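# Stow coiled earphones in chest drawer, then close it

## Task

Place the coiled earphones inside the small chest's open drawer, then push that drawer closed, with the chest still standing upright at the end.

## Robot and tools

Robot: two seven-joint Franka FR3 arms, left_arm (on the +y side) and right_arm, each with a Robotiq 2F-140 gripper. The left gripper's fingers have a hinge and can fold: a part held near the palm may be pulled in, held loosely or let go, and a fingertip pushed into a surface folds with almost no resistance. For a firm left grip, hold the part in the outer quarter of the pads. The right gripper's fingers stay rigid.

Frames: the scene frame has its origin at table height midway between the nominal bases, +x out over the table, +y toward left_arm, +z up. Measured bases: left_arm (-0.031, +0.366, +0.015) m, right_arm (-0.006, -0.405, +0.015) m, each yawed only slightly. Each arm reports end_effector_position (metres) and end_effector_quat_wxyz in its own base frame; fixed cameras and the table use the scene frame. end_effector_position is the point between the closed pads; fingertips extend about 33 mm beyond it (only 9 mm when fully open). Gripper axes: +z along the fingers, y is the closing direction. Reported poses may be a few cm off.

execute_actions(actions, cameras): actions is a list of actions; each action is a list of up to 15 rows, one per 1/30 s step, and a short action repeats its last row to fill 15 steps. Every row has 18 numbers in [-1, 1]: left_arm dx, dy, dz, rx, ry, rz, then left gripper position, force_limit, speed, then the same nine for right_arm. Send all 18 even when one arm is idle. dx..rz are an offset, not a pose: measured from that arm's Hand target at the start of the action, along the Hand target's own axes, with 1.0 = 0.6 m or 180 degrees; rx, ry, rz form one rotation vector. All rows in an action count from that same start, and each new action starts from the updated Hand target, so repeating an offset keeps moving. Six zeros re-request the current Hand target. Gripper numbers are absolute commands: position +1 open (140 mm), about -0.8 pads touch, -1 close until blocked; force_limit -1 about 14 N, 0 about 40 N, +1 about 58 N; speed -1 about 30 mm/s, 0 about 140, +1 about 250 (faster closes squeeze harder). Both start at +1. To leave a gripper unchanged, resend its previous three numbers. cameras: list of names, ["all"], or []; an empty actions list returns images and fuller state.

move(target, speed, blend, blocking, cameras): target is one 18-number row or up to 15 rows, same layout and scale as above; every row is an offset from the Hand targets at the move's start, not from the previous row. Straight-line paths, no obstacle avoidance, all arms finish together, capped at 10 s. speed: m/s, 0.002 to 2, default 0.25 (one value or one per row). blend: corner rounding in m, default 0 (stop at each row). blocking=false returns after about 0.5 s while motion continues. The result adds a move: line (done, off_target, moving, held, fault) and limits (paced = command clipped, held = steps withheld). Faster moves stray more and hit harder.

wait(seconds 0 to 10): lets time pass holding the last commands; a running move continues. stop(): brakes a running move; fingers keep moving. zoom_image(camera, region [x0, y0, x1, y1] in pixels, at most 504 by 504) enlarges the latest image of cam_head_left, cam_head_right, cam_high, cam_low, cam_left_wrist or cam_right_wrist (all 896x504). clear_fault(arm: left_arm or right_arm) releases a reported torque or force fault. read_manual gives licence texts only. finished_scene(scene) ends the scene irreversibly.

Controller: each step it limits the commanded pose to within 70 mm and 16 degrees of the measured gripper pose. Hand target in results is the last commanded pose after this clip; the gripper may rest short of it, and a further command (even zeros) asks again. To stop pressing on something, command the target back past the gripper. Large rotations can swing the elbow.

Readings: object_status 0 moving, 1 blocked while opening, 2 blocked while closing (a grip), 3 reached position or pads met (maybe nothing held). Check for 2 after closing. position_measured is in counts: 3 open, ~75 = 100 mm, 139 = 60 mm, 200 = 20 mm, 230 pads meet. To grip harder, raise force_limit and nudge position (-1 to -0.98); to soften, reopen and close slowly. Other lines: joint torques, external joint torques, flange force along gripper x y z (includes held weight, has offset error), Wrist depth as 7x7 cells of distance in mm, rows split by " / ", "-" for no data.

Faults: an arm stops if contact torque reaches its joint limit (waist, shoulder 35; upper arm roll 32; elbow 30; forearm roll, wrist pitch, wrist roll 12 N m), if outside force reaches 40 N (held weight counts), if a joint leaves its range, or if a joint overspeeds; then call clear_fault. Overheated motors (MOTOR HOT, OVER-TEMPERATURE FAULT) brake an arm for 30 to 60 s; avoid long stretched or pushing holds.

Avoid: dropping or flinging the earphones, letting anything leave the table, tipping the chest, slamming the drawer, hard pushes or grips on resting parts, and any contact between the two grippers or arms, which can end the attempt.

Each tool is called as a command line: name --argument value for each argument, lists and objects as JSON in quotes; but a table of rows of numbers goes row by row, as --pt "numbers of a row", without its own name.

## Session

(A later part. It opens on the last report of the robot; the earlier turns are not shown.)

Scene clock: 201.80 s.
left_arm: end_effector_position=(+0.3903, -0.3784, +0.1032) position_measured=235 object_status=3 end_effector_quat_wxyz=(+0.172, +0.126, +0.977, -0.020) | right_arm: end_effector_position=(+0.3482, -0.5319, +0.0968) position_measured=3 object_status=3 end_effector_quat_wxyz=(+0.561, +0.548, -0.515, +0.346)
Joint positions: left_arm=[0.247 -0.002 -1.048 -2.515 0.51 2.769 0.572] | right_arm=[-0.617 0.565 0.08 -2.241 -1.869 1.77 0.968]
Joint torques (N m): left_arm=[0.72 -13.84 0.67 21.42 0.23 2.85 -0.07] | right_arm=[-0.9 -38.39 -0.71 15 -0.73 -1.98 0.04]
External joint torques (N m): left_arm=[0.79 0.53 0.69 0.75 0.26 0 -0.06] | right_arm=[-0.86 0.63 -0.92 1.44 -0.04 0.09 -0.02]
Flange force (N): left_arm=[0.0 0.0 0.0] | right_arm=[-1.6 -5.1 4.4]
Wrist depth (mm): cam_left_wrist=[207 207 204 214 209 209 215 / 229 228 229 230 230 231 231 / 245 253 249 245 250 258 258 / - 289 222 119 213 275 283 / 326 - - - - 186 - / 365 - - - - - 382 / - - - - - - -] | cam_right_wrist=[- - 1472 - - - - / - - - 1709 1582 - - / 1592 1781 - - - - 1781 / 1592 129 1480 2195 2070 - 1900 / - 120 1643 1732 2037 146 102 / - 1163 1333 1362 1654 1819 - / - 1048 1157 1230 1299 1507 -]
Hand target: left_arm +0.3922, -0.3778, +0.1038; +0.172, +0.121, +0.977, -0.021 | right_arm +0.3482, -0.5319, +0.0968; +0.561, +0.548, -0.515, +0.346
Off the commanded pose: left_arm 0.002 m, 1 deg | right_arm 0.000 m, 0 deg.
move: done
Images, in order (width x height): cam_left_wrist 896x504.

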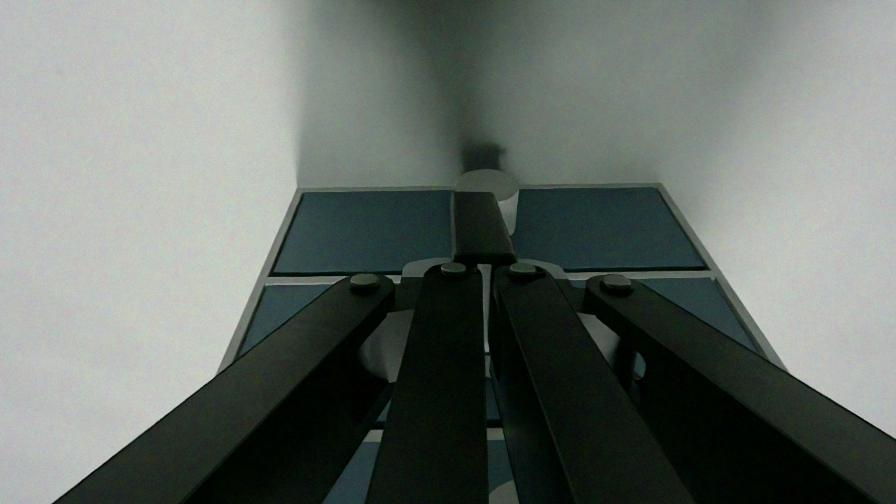

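move --target '[-0.0047,0,0.0017,0,0,0,-1,-1,0.5,0,0,0,0,0,0,1,1,1]' --speed 0.02 --cameras '["cam_left_wrist"]'

zoom_image --camera "cam_left_wrist" --region '[200, 180, 500, 480]'

Scene clock: 203.70 s.
left_arm: end_effector_position=(+0.3914, -0.3789, +0.1021) position_measured=235 object_status=3 end_effector_quat_wxyz=(+0.170, +0.126, +0.977, -0.019) | right_arm: end_effector_position=(+0.3482, -0.5319, +0.0968) position_measured=3 object_status=3 end_effector_quat_wxyz=(+0.561, +0.548, -0.515, +0.346)
Joint positions: left_arm=[0.248 0.012 -1.047 -2.507 0.531 2.761 0.56] | right_arm=[-0.617 0.565 0.08 -2.241 -1.869 1.77 0.968]
Joint velocities: left_arm=[0 0 -0.001 0 0.002 0 -0.006] | right_arm=[within noise]
Joint torques (N m): left_arm=[1.59 -14.55 1.48 22.55 0.38 3.05 -0.05] | right_arm=[-0.89 -38.36 -0.71 15.08 -0.72 -1.97 0.03]
External joint torques (N m): left_arm=[1.62 0.18 1.79 1.88 0.4 0.22 -0.04] | right_arm=[-0.86 0.71 -0.94 1.47 -0.03 0.1 -0.02]
Flange force (N): left_arm=[0.0 0.0 0.0] | right_arm=[-1.8 -5.4 4.5]
Wrist depth (mm): cam_left_wrist=[205 205 204 207 208 212 209 / 226 223 232 224 229 230 230 / 245 255 245 242 249 247 250 / 281 283 214 119 219 220 288 / 320 314 - - - - 320 / - - - - - - - / - - - - - - -] | cam_right_wrist=[- 1498 1480 - - - - / 1507 1781 - 1480 2005 - - / 2070 - - - - - 1989 / 1664 129 1886 2402 - - 1872 / - 120 1654 - 2140 145 102 / - 1207 1319 1423 1686 1886 - / - 1070 1137 1230 1354 1407 -]
Hand target: left_arm +0.3951, -0.3786, +0.1038; +0.172, +0.121, +0.977, -0.021 | right_arm +0.3482, -0.5319, +0.0968; +0.561, +0.548, -0.515, +0.346
Off the commanded pose: left_arm 0.004 m, 1 deg | right_arm 0.000 m, 0 deg.
move: off_target (left_arm)
Images, in order (width x height): cam_left_wrist 896x504.

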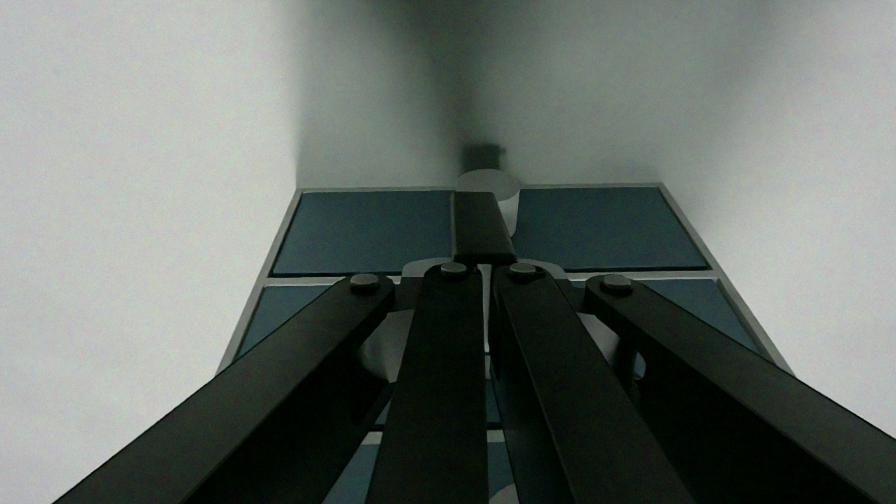

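Scaled by 1.680.

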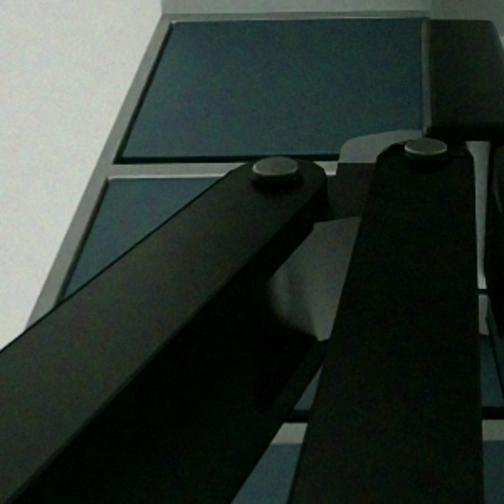

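move --pt "0.11 0 -0.04 0 0 0 -1 -1 0.5 0 0 0 0 0 0 1 1 1" --pt "0.11 0 -0.3 0 0 0 -1 -1 0.5 0 0 0 0 0 0 1 1 1" --speed '[0.1,0.2]' --blend 0.02 --cameras '["cam_left_wrist","cam_head_left","cam_head_right","cam_high"]'

zoom_image --camera "cam_head_right" --region '[460, 200, 600, 350]'

zoom_image --camera "cam_left_wrist" --region '[200, 0, 700, 500]'

Scene clock: 207.70 s.
left_arm: end_effector_position=(+0.2757, -0.3495, +0.2507) position_measured=235 object_status=3 end_effector_quat_wxyz=(+0.173, +0.116, +0.978, -0.023) | right_arm: end_effector_position=(+0.3482, -0.5319, +0.0968) position_measured=3 object_status=3 end_effector_quat_wxyz=(+0.561, +0.548, -0.515, +0.346)
Joint positions: left_arm=[-0.445 -0.658 -0.561 -2.637 -0.148 2.329 0.942] | right_arm=[-0.617 0.565 0.08 -2.241 -1.869 1.77 0.968]
Joint velocities: left_arm=[-0.002 0 0.001 0.001 0.002 -0.005 0.003] | right_arm=[within noise]
Joint torques (N m): left_arm=[-0.37 -7.81 8.1 23.43 0.88 2.69 0.38] | right_arm=[-0.91 -38.34 -0.76 15.07 -0.72 -1.98 0.02]
External joint torques (N m): left_arm=[-0.39 -0.17 0.44 -0.03 0.18 -0.37 0.39] | right_arm=[-0.96 0.87 -1.06 1.4 -0.02 0.09 -0.03]
Flange force (N): left_arm=[0.5 2.4 -2.3] | right_arm=[-2.1 -5.4 4.8]
Wrist depth (mm): cam_left_wrist=[345 344 346 346 346 341 351 / 382 386 - 380 - - - / 419 422 430 413 - 424 - / - 474 466 109 429 - - / - - - - - - - / - - - - - - - / - - - - - - -] | cam_right_wrist=[- 1463 1768 - - 1516 - / - - - - 2176 - - / 1612 - 1756 - - - 2140 / 1592 129 1944 1944 - - 1872 / - 120 1602 1845 2105 145 102 / - 1201 1340 1480 1632 1872 - / - 1079 1157 1242 1319 1463 -]
Hand target: left_arm +0.2752, -0.3487, +0.2504; +0.172, +0.121, +0.977, -0.021 | right_arm +0.3482, -0.5319, +0.0968; +0.561, +0.548, -0.515, +0.346
Off the commanded pose: left_arm 0.001 m, 1 deg | right_arm 0.000 m, 0 deg.
move: done
Images, in order (width x height): cam_head_left 896x504, cam_head_right 896x504, cam_high 896x504, cam_left_wrist 896x504.

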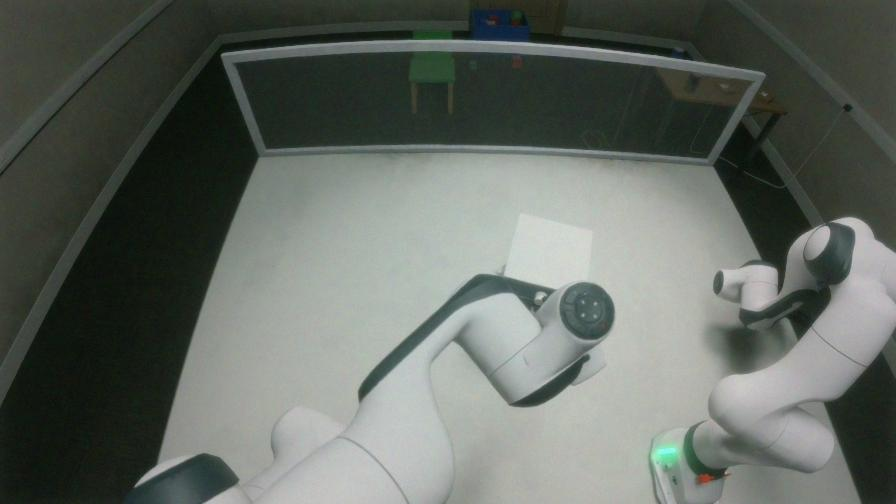

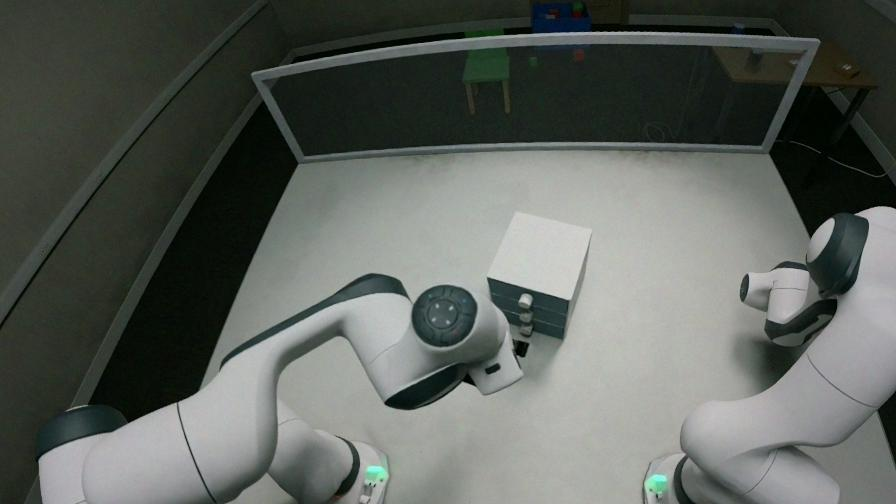

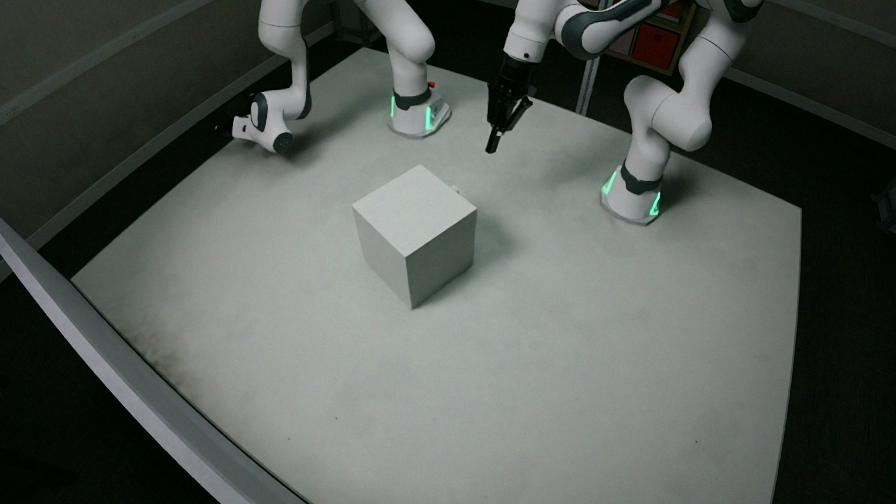

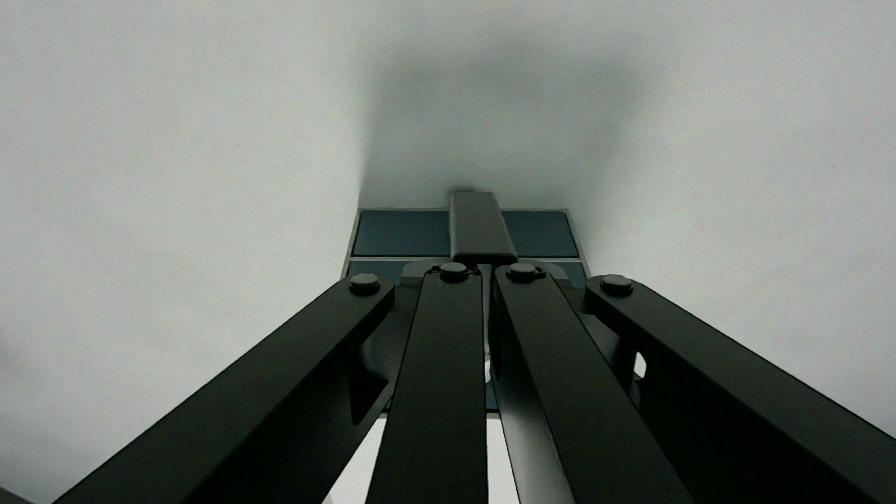

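Scaled by 3.360.

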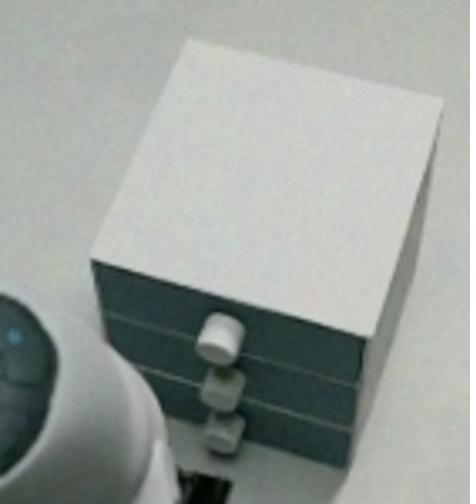

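Scaled by 1.008.

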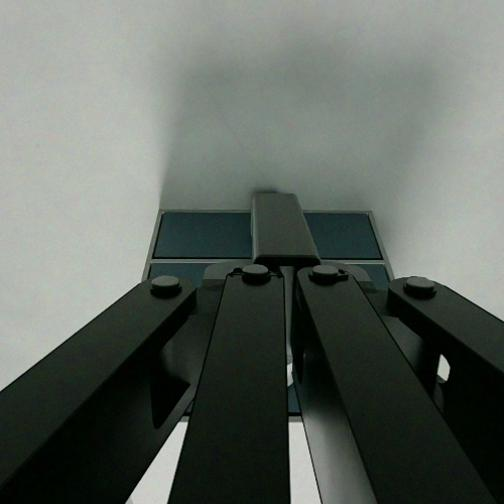

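finished_scene --scene 2

The scene is finished: the task was done.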